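# Stand the cat litter pouch upright with its clip attached

## Task

Get the cat litter pouch standing upright near the centre of the table, one of its wide faces turned toward the arms, with space between it and both the pan and the scoop. The clip must sit on the pouch and hold it tightly. The pan must still be upright at the end. Finish by calling finished_scene yourself.

## Robot and tools

Robot: two arms, left_arm and right_arm, each a six-joint arm carrying a two-finger parallel gripper. The left arm's calibrated root is at (-0.024, +0.244, 0) m and the right arm's is at (+0.041, -0.340, 0) m, both facing +x, the right one yawed very slightly. The fingers point along the gripper's +z axis and spread along its y axis. end_effector_position is the point between the finger pads, about 1 cm short of the tips.

Frame: every pose, velocity and target uses the scene frame. Its origin is at table-top height, halfway between the nominal bases. +z is up, +x runs out over the table, and +y is toward left_arm. Image left and right do not match the arm names. Printed hand positions and orientations can be a few centimetres off, more so at long reach.

Row format, used by every motion tool: one flat list of 16 numbers covering both arms, even if only one arm moves. Numbers 1-8 are for left_arm: x, y, z in metres, then the quaternion qw, qx, qy, qz with w first, then the opening. Numbers 9-16 repeat this for right_arm. Position and quaternion form an absolute target pose in the scene frame, not an offset. The opening runs from -1 (closed) to +1 (fully open, 0.094 m). It is absolute too.

execute_actions(actions, cameras): actions is a list of actions. Each action is a list of 1 to 15 rows, one row per 1/30 s step, and the last row is held until 15 steps have passed. An empty list just reports the state. Each target must lie within 0.6 m of that gripper's current position along each of the gripper's own axes, or the action is rejected for both arms. If the first action fails this check against the latest state, the whole call fails. To keep an arm still, resend its last reported pose and its wanted opening every time. To keep an orientation, repeat the same quaternion rather than copying the drifting reported one. cameras is a list of names (cam_high, cam_low). Leave it out or give ["all"] to get all images, or give [] for none.

move(target, speed, blend, opening_speed, blocking, cameras): sends each gripper in a straight line from its current Hand target to the given pose. target is either one 16-number row or a list of up to 15 rows visited in order. The 0.6 m rule does not apply here. speed is in m/s, from 0.002 to 2.9, default 0.25. Rotation is capped at twice that value in rad/s. You can give one value or one per target. blend is a corner-rounding radius in metres for waypoint lists, default 0. opening_speed is how fast the commanded opening changes, in scale units per second, minimum 0.2. Use slow closing on anything squashable. With blocking=false the call returns after about 0.5 s while the motion continues, and a new move takes over from the current point. A move lasts at most 10 s. Paths do not avoid obstacles or the other arm, and faster moves drift more and hit harder. Do not steer a path close to an arm's own base, because that can flip the shoulder posture. The result adds a move: line giving the outcome (done, off_target, moving, held, fault) and any limits that acted (paced = pose was clipped, held = steps were withheld). An arm counts as done when it is within 10 mm and 2 degrees of its target. Neither done nor off_target tells you whether anything was touched.

wait(seconds, cameras): lets time pass for 0 to 10 s while the last commands are held. A running move keeps going. stop(cameras): brakes the running move, and it needs some distance to do so. zoom_image(camera, region): crops the latest full image from cam_high or cam_low. region is [x0, y0, x1, y1] in pixels from the top-left corner, at most 504x504. Both images are 896x504. read_manual(section): returns only the licence texts. finished_scene(scene): takes the current scene's integer number (here 1) and ends it for good. Call it only once the pouch is standing and clipped and the pan is upright.

Results: each result gives joint positions, velocities and torques, each gripper's pose, its Hand target (where the arm is actually heading, which can fall short of what you asked), Tool commands, and grip_measured. grip_measured is the finger opening on the -1..+1 scale. With nothing held it reads a little wide. Squeezing a rigid part, it reads slightly below the part's width. It follows your command up to the force limit, so it will not show the moment of contact. To release, command an opening clearly above grip_measured. A velocity list marked within noise means the arm is at rest. Torques include the arm's own weight. Joints 1-3 wrap at ±28 N m. Friction alone can leave an arm about 1 cm off target. Each step, the controller keeps the commanded orientation within 40 degrees of the measured one.

Avoid the following. Dropping things. Releasing objects that are still moving. Fast impacts or hard pushes. Anything leaving the table or being set down off it. Contact between the two arms, including one gripper closing on the other's fingers. A clearance check may hold back arm-to-forearm approaches, but it does not protect gripper against gripper. Loose objects may get an occasional small nudge. Motor heat builds up when an arm holds a load, stays stretched out, or pushes toward a pose it cannot reach. A MOTOR HOT line appears at 75 °C. At 90 °C the arm folds up and stops working, and at 100 °C it collapses. So keep presses short and the arms relaxed.

Each tool is called as a command line: name --argument value for each argument, lists and objects as JSON in quotes; but a table of rows of numbers goes row by row, as --pt "numbers of a row", without its own name.

## Session

execute_actions --actions '[]'

Scene clock: 0.00 s.
left_arm: end_effector_position=(+0.3860, +0.2951, +0.1255) grip_measured=+1.000 end_effector_quat_wxyz=(+0.466, -0.356, +0.808, -0.062) | right_arm: end_effector_position=(+0.1356, -0.1588, +0.1164) grip_measured=+1.000 end_effector_quat_wxyz=(+0.373, -0.231, +0.889, +0.133)
Joint positions: left_arm=[0.032 1.442 0.727 0.108 -0.208 -0.69 0.094] | right_arm=[1.654 0.743 0.521 -0.887 0.697 1 0.094]
Joint velocities: within noise
Joint torques (N m): no reading
Motor temperatures (°C): left_arm=[30 33 35 31 29 30 28] | right_arm=[27 36 33 30 26 27 28]
Heat: left arm: 35 °C; right arm: 36 °C.
Hand target: left_arm +0.3871, +0.2959, +0.1305; +0.471, -0.356, +0.805, -0.061 | right_arm +0.1377, -0.1597, +0.1200; +0.380, -0.228, +0.887, +0.132
Tool commands: left_gripper/opening=+1.0 right_gripper/opening=+1.0

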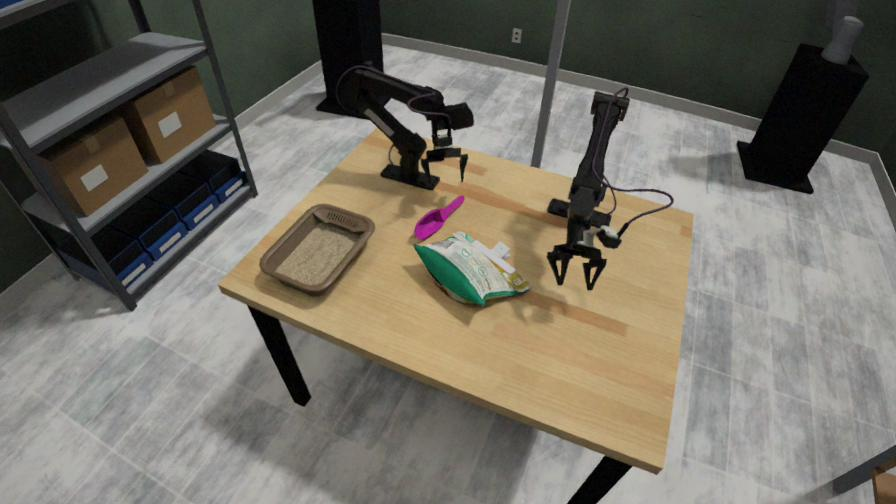

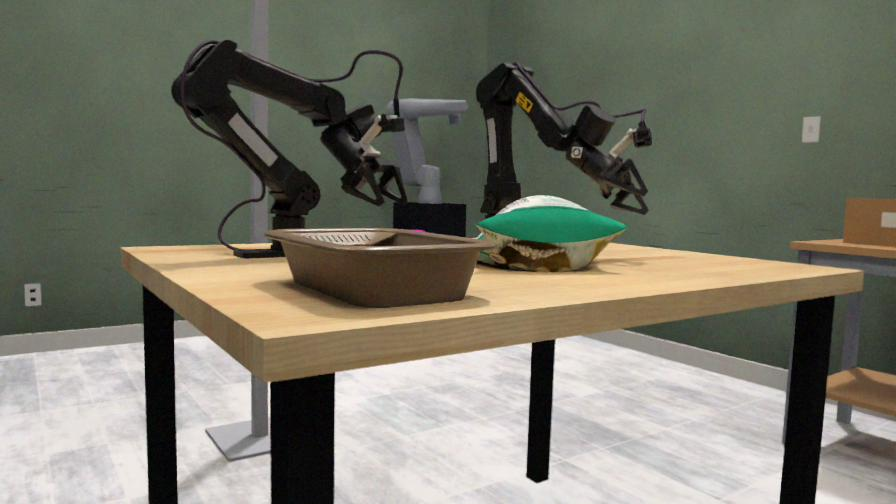

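zoom_image --camera "cam_high" --region '[380, 180, 560, 320]'

zoom_image --camera "cam_low" --region '[380, 160, 680, 310]'

zoom_image --camera "cam_high" --region '[450, 220, 540, 300]'

Scaled by 2.800.

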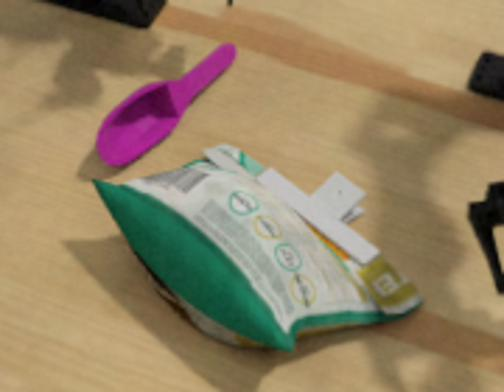

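Scaled by 1.680.

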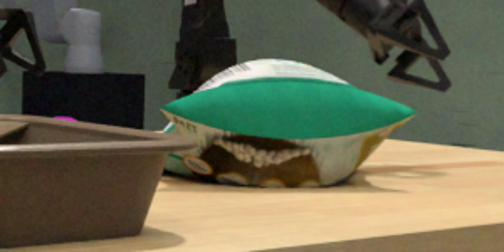

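Scaled by 5.600.

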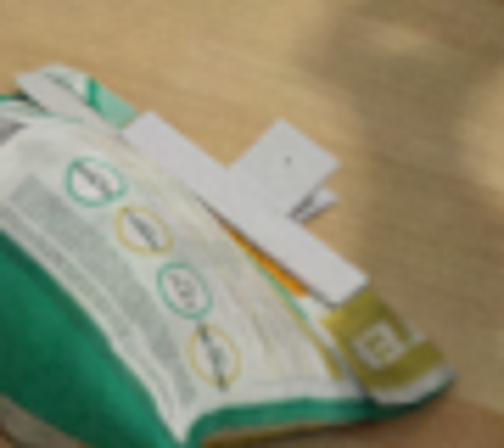

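zoom_image --camera "cam_high" --region '[200, 100, 460, 360]'

zoom_image --camera "cam_high" --region '[500, 80, 740, 500]'

Scaled by 1.938.

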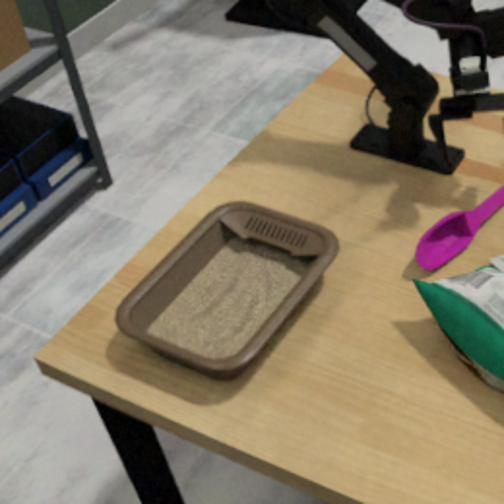

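Scaled by 1.200.

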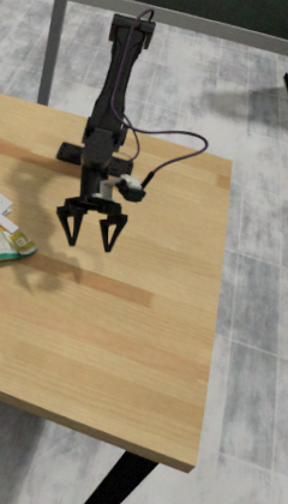

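move --target '[0.40,0.25,0.10,0,0,1,0,-1,0.25,-0.20,0.20,0,0,1,0,-1]' --speed 0.2

Scene clock: 6.43 s.
left_arm: end_effector_position=(+0.3966, +0.2506, +0.1016) grip_measured=-0.994 end_effector_quat_wxyz=(+0.003, -0.005, +1.000, -0.003) | right_arm: end_effector_position=(+0.2464, -0.2008, +0.1940) grip_measured=-0.991 end_effector_quat_wxyz=(+0.010, +0.000, +1.000, +0.006)
Joint positions: left_arm=[0.016 2.164 1.974 -1.375 0.007 0.006 0] | right_arm=[0.568 1.487 1.49 -1.551 0.002 0.591 0]
Joint velocities: within noise
Joint torques (N m): left_arm=[-0.27 -8.96 8.62 0.36 -0.08 0.09] | right_arm=[-0.84 -4.62 8.05 0.09 -0.02 -0.09]
Motor temperatures (°C): left_arm=[30 34 37 31 29 30 28] | right_arm=[27 36 34 30 26 27 28]
Heat: left arm: 37 °C; right arm: 36 °C.
Hand target: left_arm +0.3999, +0.2500, +0.0999; +0.000, +0.000, +1.000, +0.000 | right_arm +0.2500, -0.2000, +0.1994; +0.014, +0.000, +1.000, +0.009
Off the commanded pose: left_arm 0.004 m, 1 deg | right_arm 0.007 m, 1 deg.
joint sent to its limit (right arm) — joint 4 (wrist pitch), lower limit. The joint targets still meet the commanded pose.
move: done

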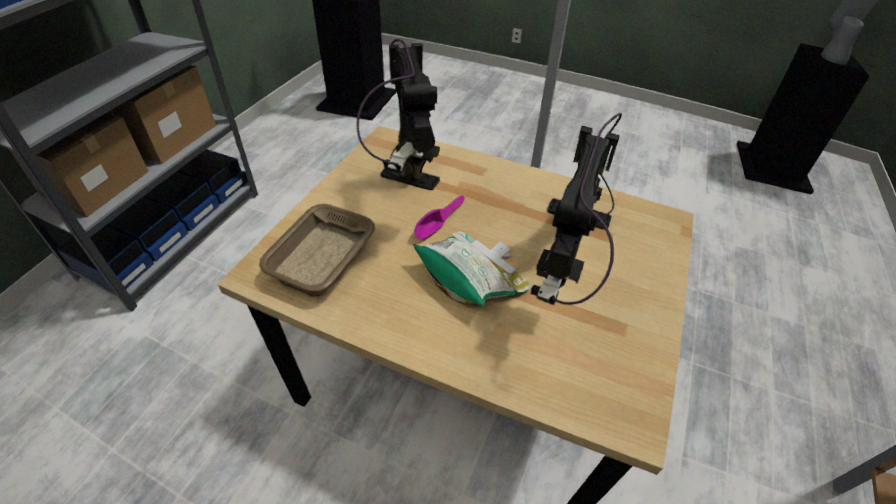

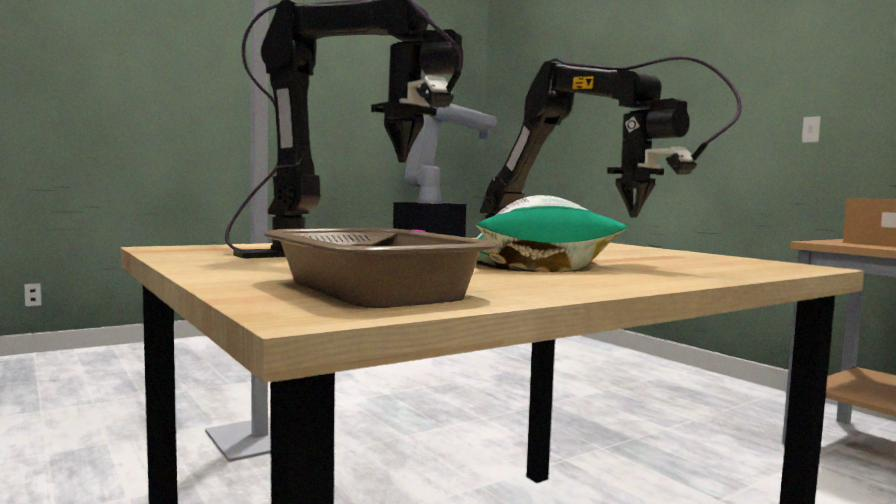

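move --target '[0.40,0.25,0.025,0,-0.7071,0.7071,0,-1,0.25,-0.20,0.20,0,0.7071,0.7071,0,-1]' --speed 0.2

zoom_image --camera "cam_high" --region '[480, 200, 640, 340]'

zoom_image --camera "cam_low" --region '[560, 130, 760, 280]'

Scene clock: 11.43 s.
left_arm: end_effector_position=(+0.4033, +0.2507, +0.0370) grip_measured=-0.995 end_effector_quat_wxyz=(-0.007, +0.707, -0.708, +0.011) | right_arm: end_effector_position=(+0.2463, -0.2007, +0.1940) grip_measured=-0.991 end_effector_quat_wxyz=(-0.011, +0.689, +0.725, +0.014)
Joint positions: left_arm=[0.016 2.192 1.76 -1.114 0.007 -1.553 0] | right_arm=[0.547 1.487 1.49 -1.552 -0.028 2.091 0]
Joint velocities: within noise
Joint torques (N m): left_arm=[-0.25 -9.18 5.42 0.54 -0.1 -0.06] | right_arm=[-0.68 -4.4 8.09 0.08 -0.07 0.07]
Motor temperatures (°C): left_arm=[30 36 37 31 29 30 28] | right_arm=[27 36 35 30 26 27 28]
Heat: left arm: 37 °C; right arm: 36 °C.
Hand target: left_arm +0.3998, +0.2500, +0.0252; +0.000, +0.707, -0.707, +0.000 | right_arm +0.2502, -0.2004, +0.1995; -0.009, +0.693, +0.720, +0.020
Off the commanded pose: left_arm 0.012 m, 2 deg | right_arm 0.007 m, 4 deg.
joint sent to its limit (right arm) — joint 4 (wrist pitch), lower limit; joint 6 (wrist roll), upper limit. The joint targets are off in orientation, not in position.
move: off_target (left_arm, right_arm)

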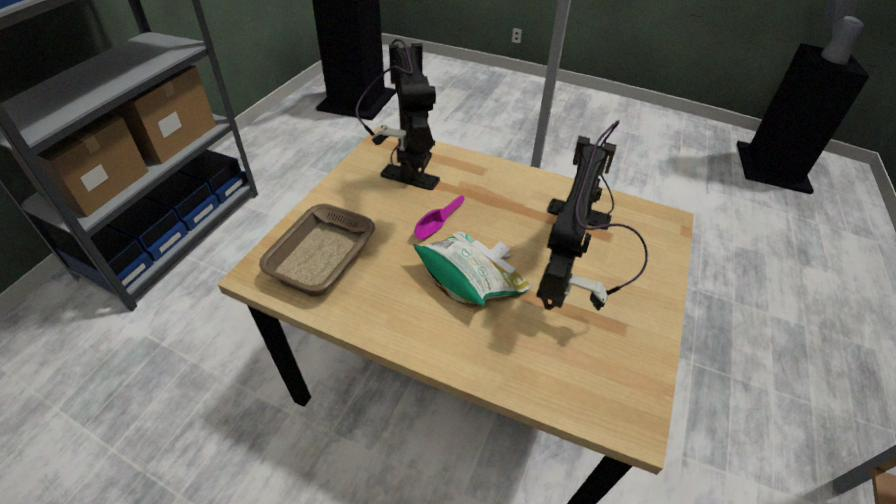

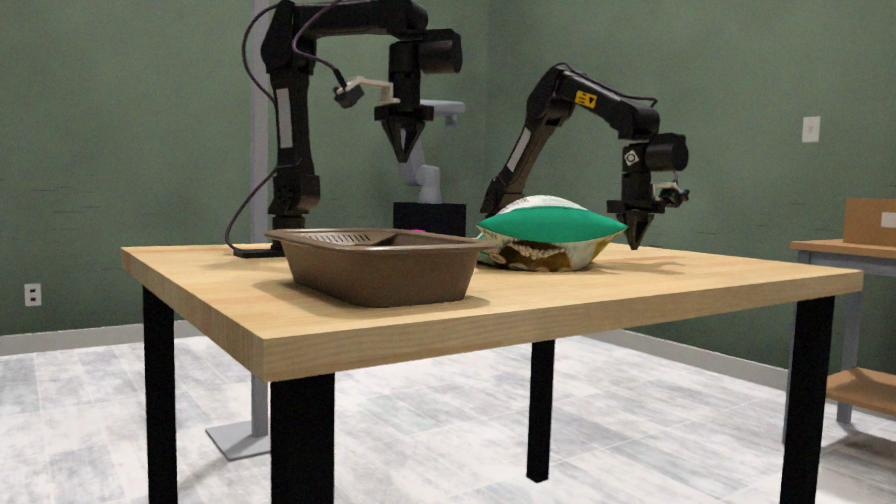

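Scaled by 3.150.

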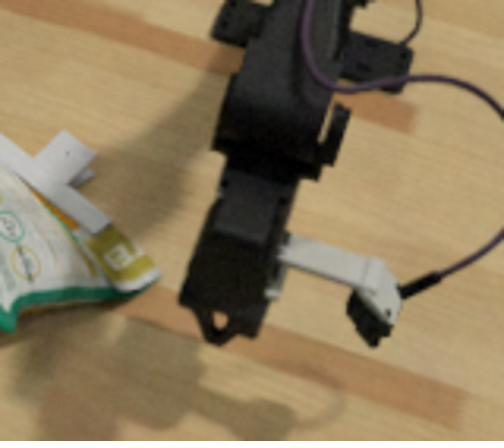

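Scaled by 2.520.

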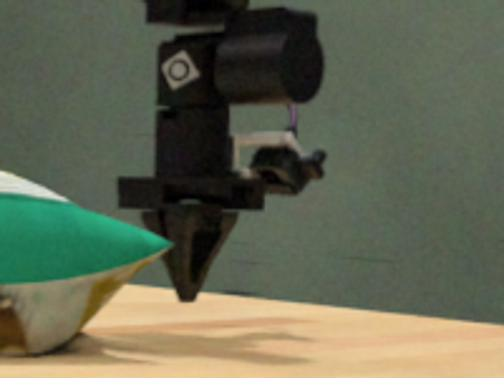

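move --target '[0.52,0.15,0.08,0.2706,-0.6533,0.6533,-0.2706,-1,0.35,-0.15,0.2,0.2706,0.6533,0.6533,0.2706,-1]' --speed 0.25

zoom_image --camera "cam_high" --region '[360, 180, 610, 380]'

zoom_image --camera "cam_low" --region '[400, 80, 700, 280]'

Scene clock: 14.23 s.
left_arm: end_effector_position=(+0.5220, +0.1467, +0.0749) grip_measured=-0.995 end_effector_quat_wxyz=(-0.263, +0.653, -0.657, +0.271) | right_arm: end_effector_position=(+0.3556, -0.1460, +0.2012) grip_measured=-0.991 end_effector_quat_wxyz=(+0.260, +0.627, +0.678, +0.284)
Joint positions: left_arm=[-0.224 2.085 1.457 -0.179 -0.142 -1.731 0] | right_arm=[0.743 1.371 1.15 -0.686 0.465 2.096 0]
Joint velocities: within noise
Joint torques (N m): left_arm=[0.13 -12.31 5.82 1.71 -0.27 0.01] | right_arm=[0.79 -6.89 5.16 1.14 0.45 -0.04]
Motor temperatures (°C): left_arm=[30 38 37 32 29 30 28] | right_arm=[27 36 35 30 26 27 28]
Heat: left arm: 38 °C; right arm: 36 °C.
Hand target: left_arm +0.5200, +0.1499, +0.0799; -0.270, +0.653, -0.653, +0.271 | right_arm +0.3505, -0.1503, +0.2000; +0.267, +0.625, +0.678, +0.280
Off the commanded pose: left_arm 0.006 m, 1 deg | right_arm 0.007 m, 5 deg.
joint sent to its limit (right arm) — joint 6 (wrist roll), upper limit. The joint targets are off in orientation, not in position.
move: off_target (right_arm)

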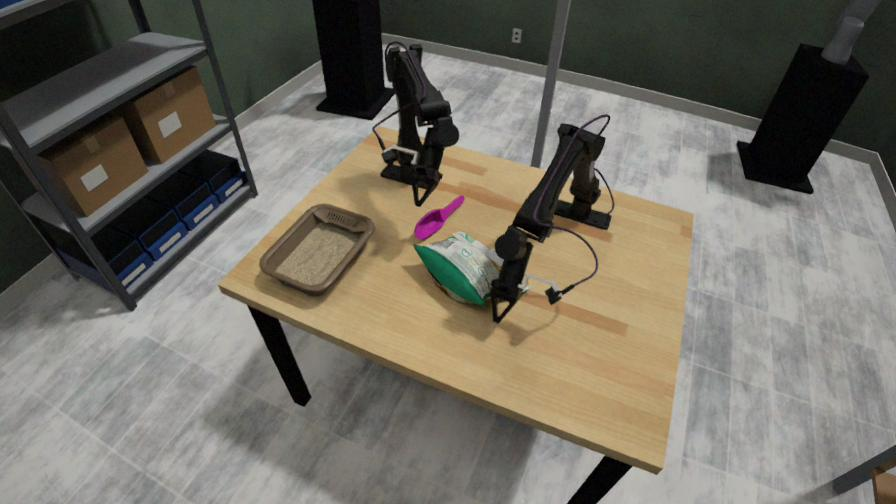

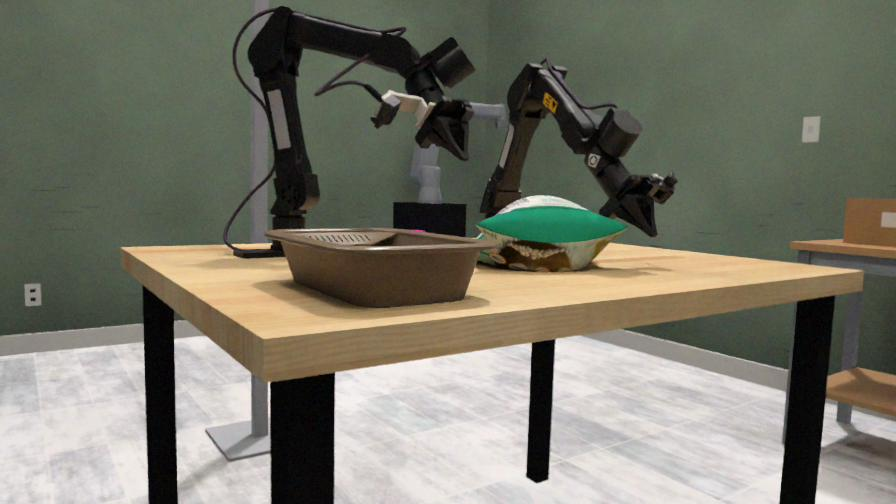

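Scaled by 2.016.

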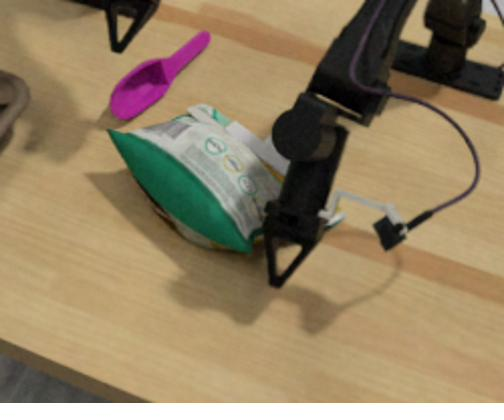

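Scaled by 1.680.

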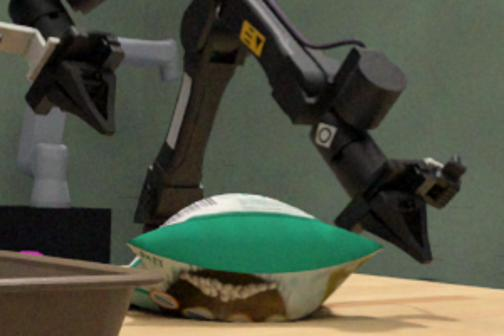

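move --target '[0.30,0.32,0.05,0.2706,-0.6533,0.6533,-0.2706,-1,0.52,-0.05,0.1,0.2706,0.6533,0.6533,0.2706,-1]' --speed 0.25

zoom_image --camera "cam_high" --region '[360, 180, 610, 380]'

zoom_image --camera "cam_low" --region '[400, 80, 700, 280]'

move --target '[0.45,0.30,0.28,0.2706,-0.6533,0.6533,-0.2706,-1,0.45,-0.27,0.15,0.2706,0.6533,0.6533,0.2706,-1]' --speed 0.25

zoom_image --camera "cam_high" --region '[320, 180, 620, 380]'

zoom_image --camera "cam_low" --region '[400, 80, 700, 280]'

Scene clock: 16.50 s.
left_arm: end_effector_position=(+0.3040, +0.3205, +0.0494) grip_measured=-0.995 end_effector_quat_wxyz=(-0.271, +0.656, -0.650, +0.272) | right_arm: end_effector_position=(+0.5169, -0.0472, +0.1051) grip_measured=-0.991 end_effector_quat_wxyz=(+0.268, +0.651, +0.651, +0.283)
Joint positions: left_arm=[0.356 1.361 0.481 0.064 0.248 -1.322 0] | right_arm=[0.667 2.141 1.672 -0.419 0.458 2.096 0]
Joint velocities: within noise
Joint torques (N m): left_arm=[0.46 -5.12 5.85 1.5 0.15 0.13] | right_arm=[-0.68 -10.13 9.11 1.03 0.27 -0.05]
Motor temperatures (°C): left_arm=[30 39 37 32 29 30 28] | right_arm=[27 37 35 31 26 27 28]
Heat: left arm: 39 °C; right arm: 37 °C.
Hand target: left_arm +0.3001, +0.3200, +0.0499; -0.271, +0.653, -0.653, +0.271 | right_arm +0.5199, -0.0501, +0.1000; +0.271, +0.653, +0.653, +0.271
Off the commanded pose: left_arm 0.004 m, 0 deg | right_arm 0.007 m, 2 deg.
move: done

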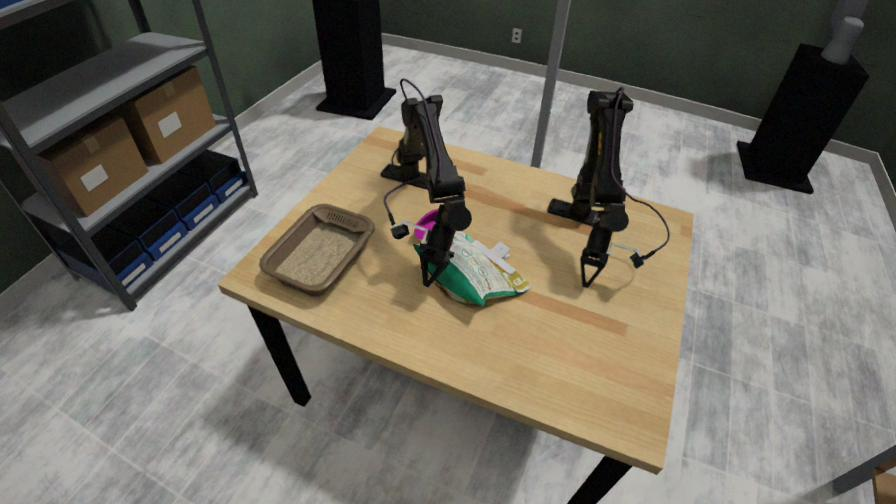

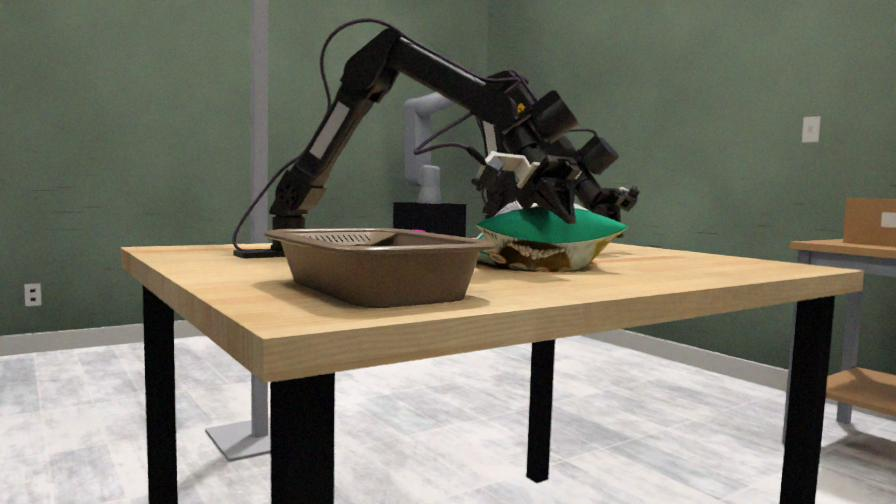

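Scaled by 2.016.

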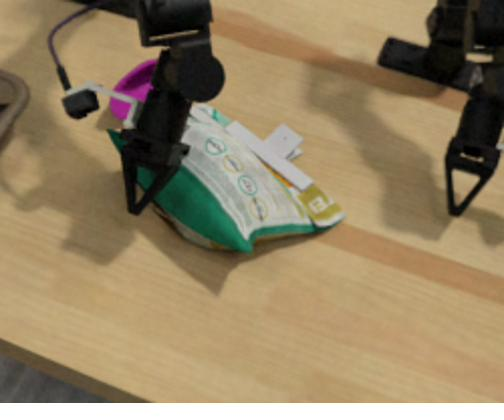

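Scaled by 1.680.

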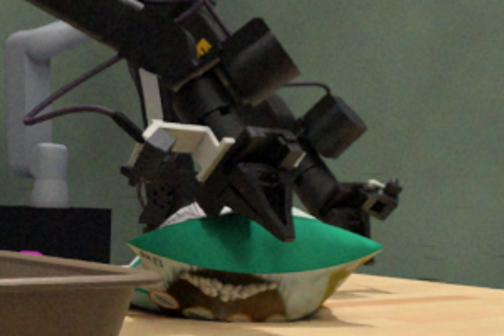

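Scene clock: 18.57 s.
left_arm: end_effector_position=(+0.4483, +0.2991, +0.2773) grip_measured=-0.995 end_effector_quat_wxyz=(-0.269, +0.652, -0.653, +0.276) | right_arm: end_effector_position=(+0.4596, -0.2669, +0.1578) grip_measured=-0.991 end_effector_quat_wxyz=(+0.275, +0.654, +0.644, +0.285)
Joint positions: left_arm=[0.16 1.72 1.773 -0.841 0.123 -1.46 0] | right_arm=[0.215 1.498 1.046 -0.317 0.166 1.755 0]
Joint velocities: within noise
Joint torques (N m): left_arm=[-0.13 -6.75 9.58 1.48 -0.1 -0.03] | right_arm=[-0.18 -7.6 5.33 1.27 0.06 -0.18]
Motor temperatures (°C): left_arm=[30 38 38 32 29 30 28] | right_arm=[27 38 35 31 26 27 28]
Heat: left arm: 38 °C; right arm: 38 °C.
Hand target: left_arm +0.4500, +0.3000, +0.2798; -0.271, +0.653, -0.653, +0.271 | right_arm +0.4503, -0.2699, +0.1500; +0.271, +0.653, +0.653, +0.271
Off the commanded pose: left_arm 0.003 m, 1 deg | right_arm 0.013 m, 2 deg.
move: off_target (right_arm)

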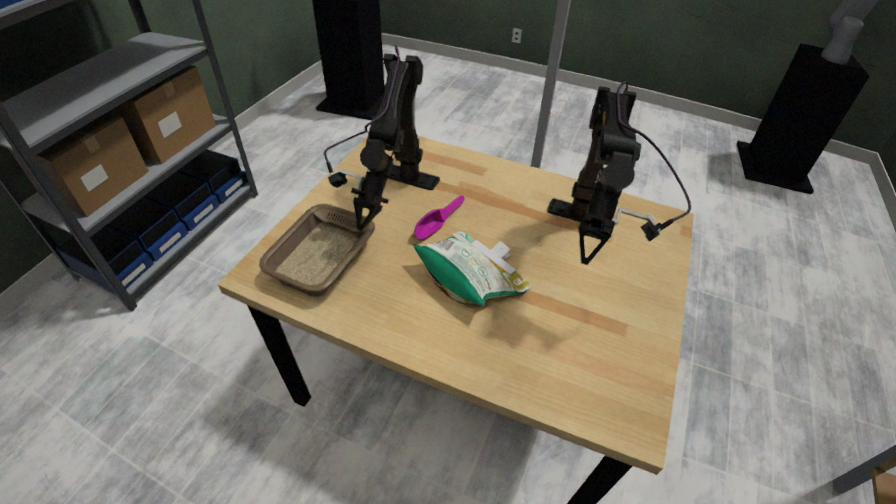

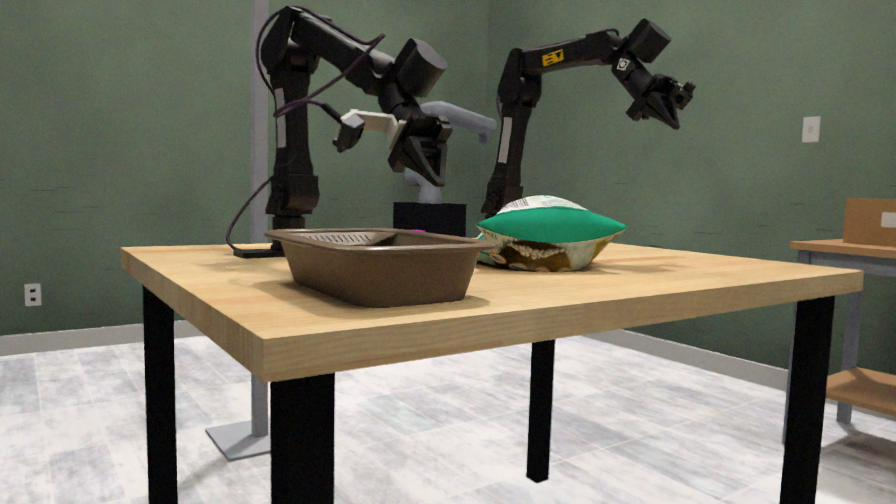

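Scaled by 1.680.

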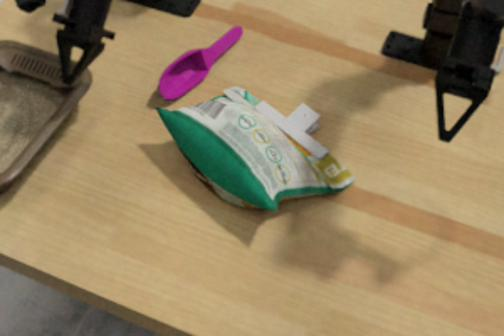

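Scaled by 1.680.

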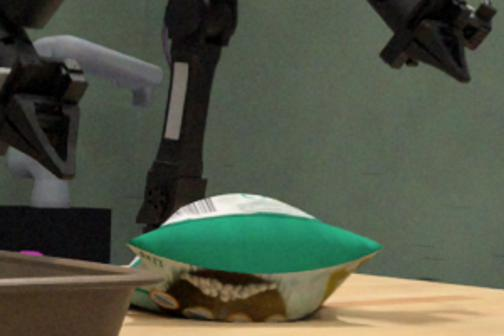

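zoom_image --camera "cam_high" --region '[470, 245, 550, 315]'

zoom_image --camera "cam_high" --region '[405, 220, 485, 290]'

zoom_image --camera "cam_low" --region '[460, 180, 640, 285]'

Scaled by 6.300.

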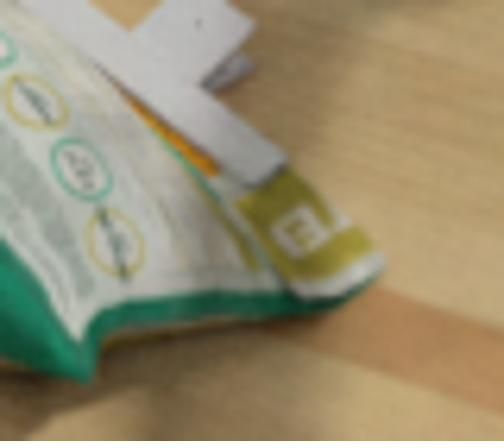

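Scaled by 6.300.

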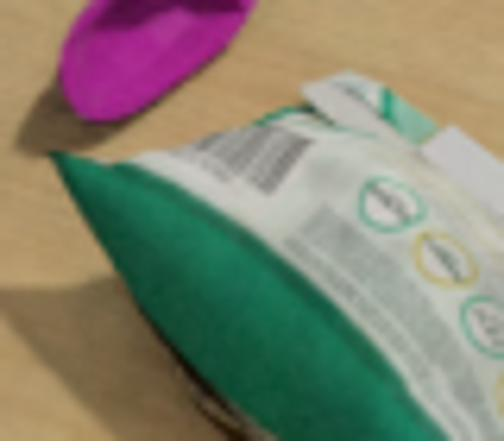

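Scaled by 2.800.

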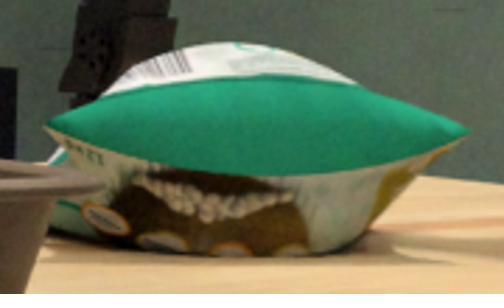

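move --pt "0.25 0.10 0.22 0 0.1132 0.9936 0 0.2 0.40 -0.40 0.25 0.2706 0.6533 0.6533 0.2706 -1" --pt "0.09 -0.15 0.14 0 0.1132 0.9936 0 0.2 0.40 -0.40 0.25 0.2706 0.6533 0.6533 0.2706 -1" --speed 0.25 --blend 0.04

zoom_image --camera "cam_high" --region '[380, 120, 580, 260]'

Scene clock: 29.63 s.
left_arm: end_effector_position=(+0.0862, -0.1491, +0.1398) grip_measured=+0.199 end_effector_quat_wxyz=(-0.003, +0.118, +0.993, -0.004) | right_arm: end_effector_position=(+0.4018, -0.3977, +0.2334) grip_measured=-0.991 end_effector_quat_wxyz=(+0.256, +0.660, +0.654, +0.266)
Joint positions: left_arm=[-1.296 2.126 2.065 -1.506 0.009 -1.059 0.056] | right_arm=[-0.273 1.303 1.229 -0.759 -0.179 1.401 0]
Joint velocities: within noise
Joint torques (N m): left_arm=[0.47 -9.11 8.27 0.31 -0.14 -0.05] | right_arm=[-1.01 -5.81 9.69 1.17 -0.12 -0.19]
Motor temperatures (°C): left_arm=[30 38 38 32 29 30 28] | right_arm=[27 38 37 33 26 27 28]
Heat: left arm: 38 °C; right arm: 38 °C.
Hand target: left_arm +0.0899, -0.1500, +0.1400; +0.000, +0.113, +0.994, +0.000 | right_arm +0.3999, -0.3998, +0.2498; +0.271, +0.653, +0.653, +0.271
Off the commanded pose: left_arm 0.004 m, 1 deg | right_arm 0.017 m, 2 deg.
move: off_target (right_arm)

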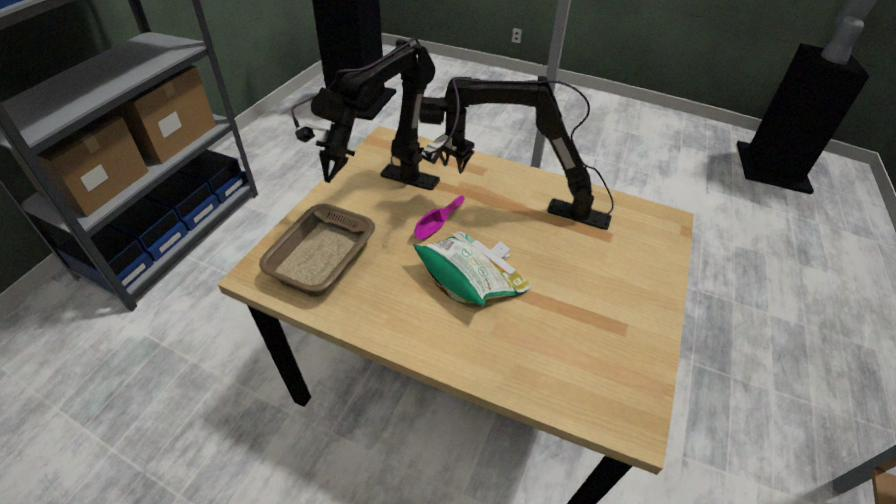

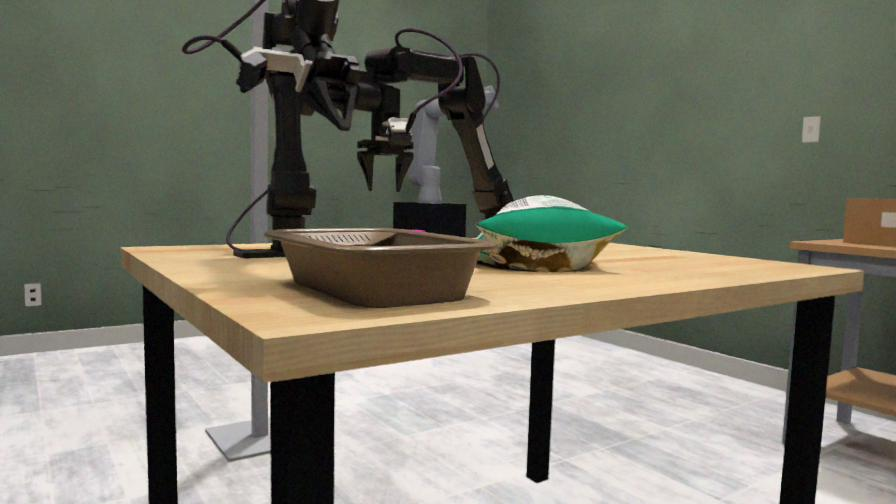

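Scaled by 2.520.

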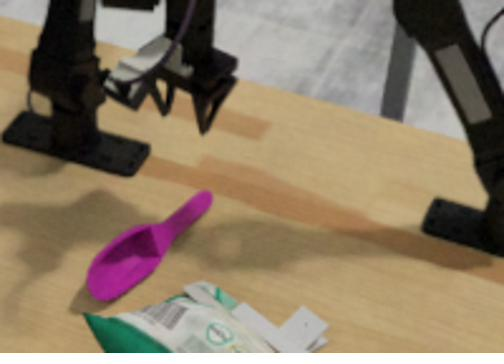

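move --pt "0.095 -0.148 0.07 0 0.1132 0.9936 0 0.2 0.40 -0.40 0.25 0.2706 0.6533 0.6533 0.2706 -1" --pt "0.095 -0.148 0.022 0 0.1132 0.9936 0 0.2 0.40 -0.40 0.25 0.2706 0.6533 0.6533 0.2706 -1" --speed '[0.2, 0.08]'

zoom_image --camera "cam_high" --region '[400, 150, 520, 250]'

Scene clock: 31.60 s.
left_arm: end_effector_position=(+0.0909, -0.1502, +0.0308) grip_measured=+0.199 end_effector_quat_wxyz=(-0.002, +0.114, +0.993, -0.008) | right_arm: end_effector_position=(+0.4017, -0.3976, +0.2333) grip_measured=-0.991 end_effector_quat_wxyz=(+0.256, +0.660, +0.654, +0.266)
Joint positions: left_arm=[-1.286 2.143 1.658 -1.073 0.009 -1.057 0.056] | right_arm=[-0.273 1.303 1.229 -0.759 -0.179 1.401 0]
Joint velocities: within noise
Joint torques (N m): left_arm=[0.58 -9.21 5.48 0.56 -0.09 0.1] | right_arm=[-0.94 -5.9 9.51 1.19 -0.15 -0.13]
Motor temperatures (°C): left_arm=[30 38 38 32 29 30 28] | right_arm=[27 38 38 33 26 27 28]
Heat: left arm: 38 °C; right arm: 38 °C.
Hand target: left_arm +0.0949, -0.1478, +0.0221; +0.000, +0.113, +0.994, +0.000 | right_arm +0.3999, -0.3998, +0.2497; +0.271, +0.653, +0.653, +0.271
Off the commanded pose: left_arm 0.010 m, 1 deg | right_arm 0.017 m, 2 deg.
move: off_target (right_arm)

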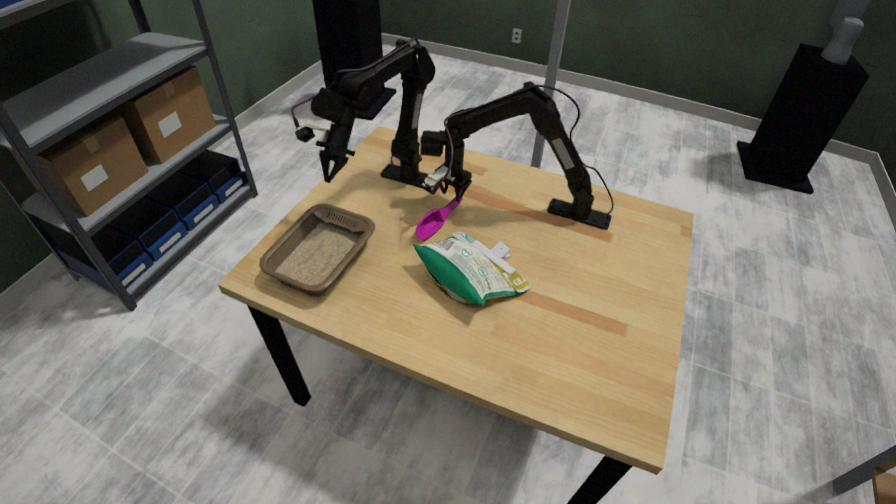

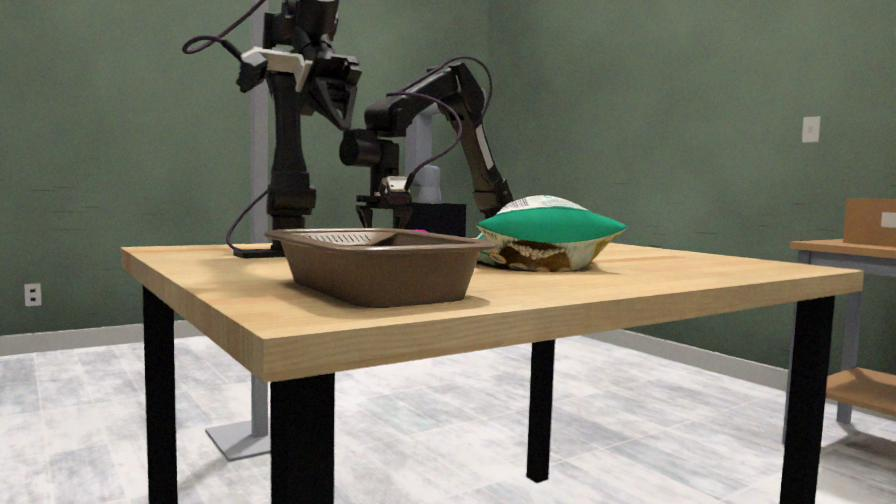

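Scaled by 4.200.

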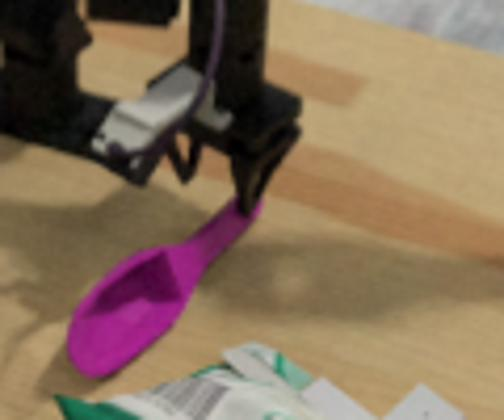

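move --pt "0.095 -0.148 0.05 0 0.1132 0.9936 0 0.2 0.40 -0.40 0.25 0.2706 0.6533 0.6533 0.2706 -1" --pt "0.121 -0.132 0.05 0 0.1132 0.9936 0 0.2 0.40 -0.40 0.25 0.2706 0.6533 0.6533 0.2706 -1" --speed 0.1

zoom_image --camera "cam_high" --region '[400, 150, 520, 250]'

Scene clock: 33.13 s.
left_arm: end_effector_position=(+0.1228, -0.1353, +0.0393) grip_measured=+0.199 end_effector_quat_wxyz=(-0.006, +0.108, +0.994, +0.003) | right_arm: end_effector_position=(+0.4017, -0.3976, +0.2333) grip_measured=-0.991 end_effector_quat_wxyz=(+0.256, +0.660, +0.654, +0.266)
Joint positions: left_arm=[-1.201 2.143 1.692 -1.131 0.007 -0.984 0.056] | right_arm=[-0.273 1.303 1.229 -0.759 -0.179 1.401 0]
Joint velocities: within noise
Joint torques (N m): left_arm=[-0.58 -13.22 5.29 0.27 -0.04 0.03] | right_arm=[-0.8 -6.01 9.43 1.2 -0.12 -0.14]
Motor temperatures (°C): left_arm=[30 39 38 32 29 30 28] | right_arm=[27 38 38 33 26 27 28]
Heat: left arm: 39 °C; right arm: 38 °C.
Hand target: left_arm +0.1210, -0.1320, +0.0497; +0.000, +0.113, +0.994, +0.000 | right_arm +0.3999, -0.3998, +0.2498; +0.271, +0.653, +0.653, +0.271
Off the commanded pose: left_arm 0.011 m, 1 deg | right_arm 0.017 m, 2 deg.
move: off_target (left_arm, right_arm)

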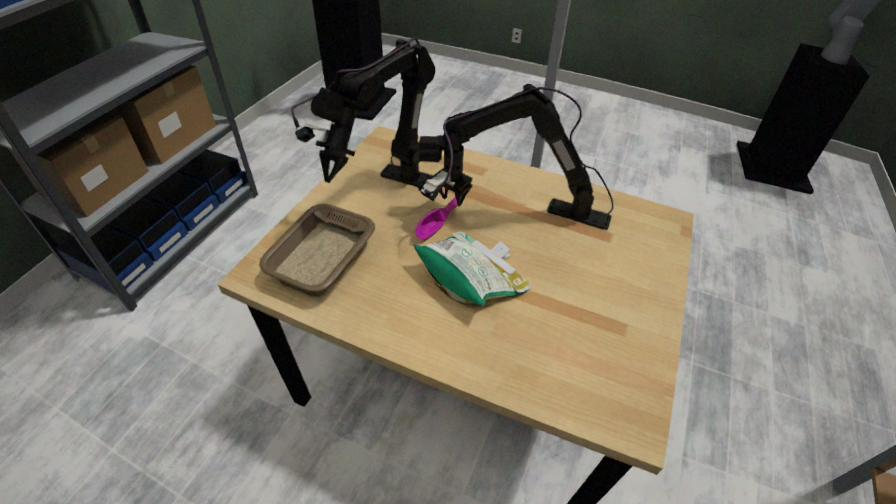

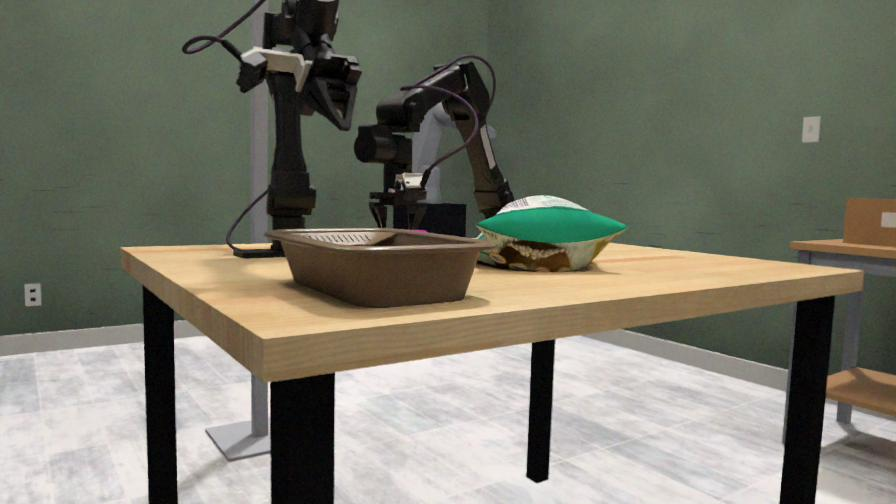

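Scaled by 4.200.

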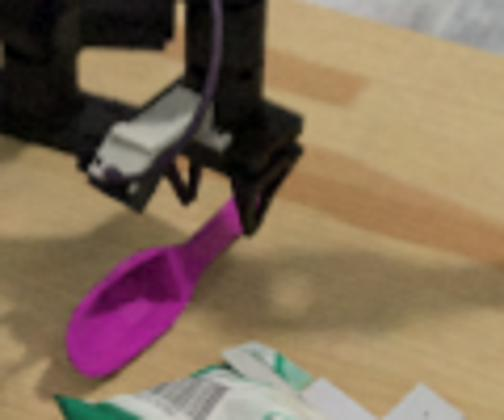

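move --pt "0.121 -0.132 0.01 0 0.1132 0.9936 0 0.2 0.40 -0.40 0.25 0.2706 0.6533 0.6533 0.2706 -1" --pt "0.121 -0.132 0.01 0 0.1132 0.9936 0 -1 0.40 -0.40 0.25 0.2706 0.6533 0.6533 0.2706 -1" --speed 0.06 --opening_speed 0.6

zoom_image --camera "cam_high" --region '[400, 150, 520, 250]'

Scene clock: 36.87 s.
left_arm: end_effector_position=(+0.1219, -0.1329, +0.0151) grip_measured=-0.754 end_effector_quat_wxyz=(-0.002, +0.109, +0.994, -0.004) | right_arm: end_effector_position=(+0.4017, -0.3976, +0.2333) grip_measured=-0.991 end_effector_quat_wxyz=(+0.256, +0.661, +0.654, +0.266)
Joint positions: left_arm=[-1.201 2.143 1.593 -1.016 0.007 -0.983 0.012] | right_arm=[-0.273 1.303 1.229 -0.76 -0.179 1.401 0]
Joint velocities: within noise
Joint torques (N m): left_arm=[-0.29 -9.89 5.16 0.54 -0.13 0.04] | right_arm=[-0.98 -5.96 9.59 1.16 -0.18 -0.11]
Motor temperatures (°C): left_arm=[30 39 38 32 29 30 28] | right_arm=[27 38 39 33 26 27 28]
Heat: left arm: 39 °C; right arm: 39 °C.
Hand target: left_arm +0.1210, -0.1319, +0.0100; +0.000, +0.113, +0.994, +0.000 | right_arm +0.3999, -0.3998, +0.2498; +0.271, +0.653, +0.653, +0.271
Off the commanded pose: left_arm 0.005 m, 1 deg | right_arm 0.017 m, 2 deg.
move: off_target (right_arm)

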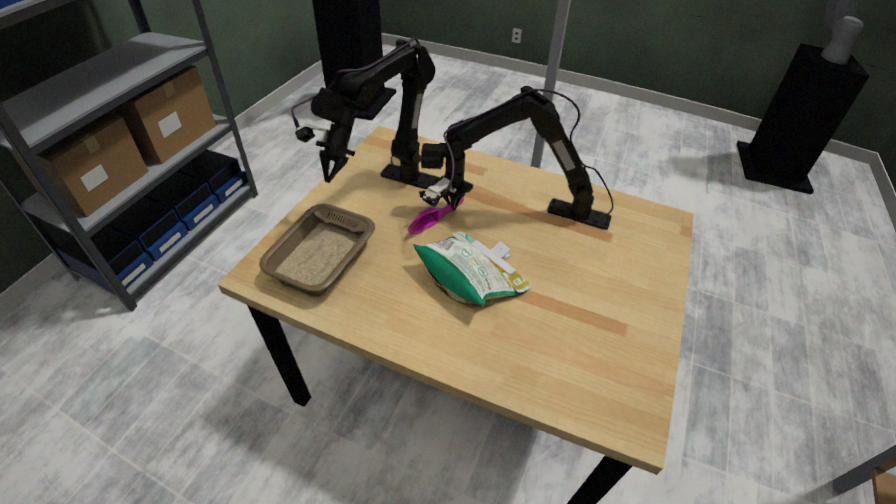

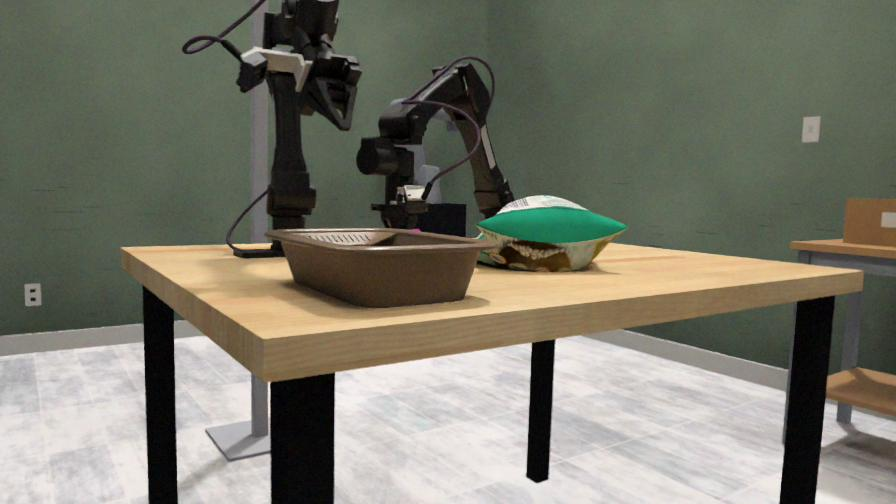

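Scaled by 4.200.

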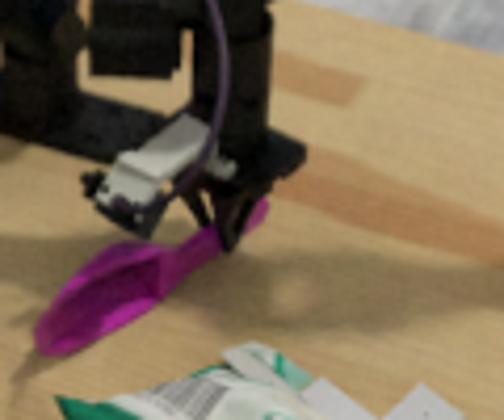

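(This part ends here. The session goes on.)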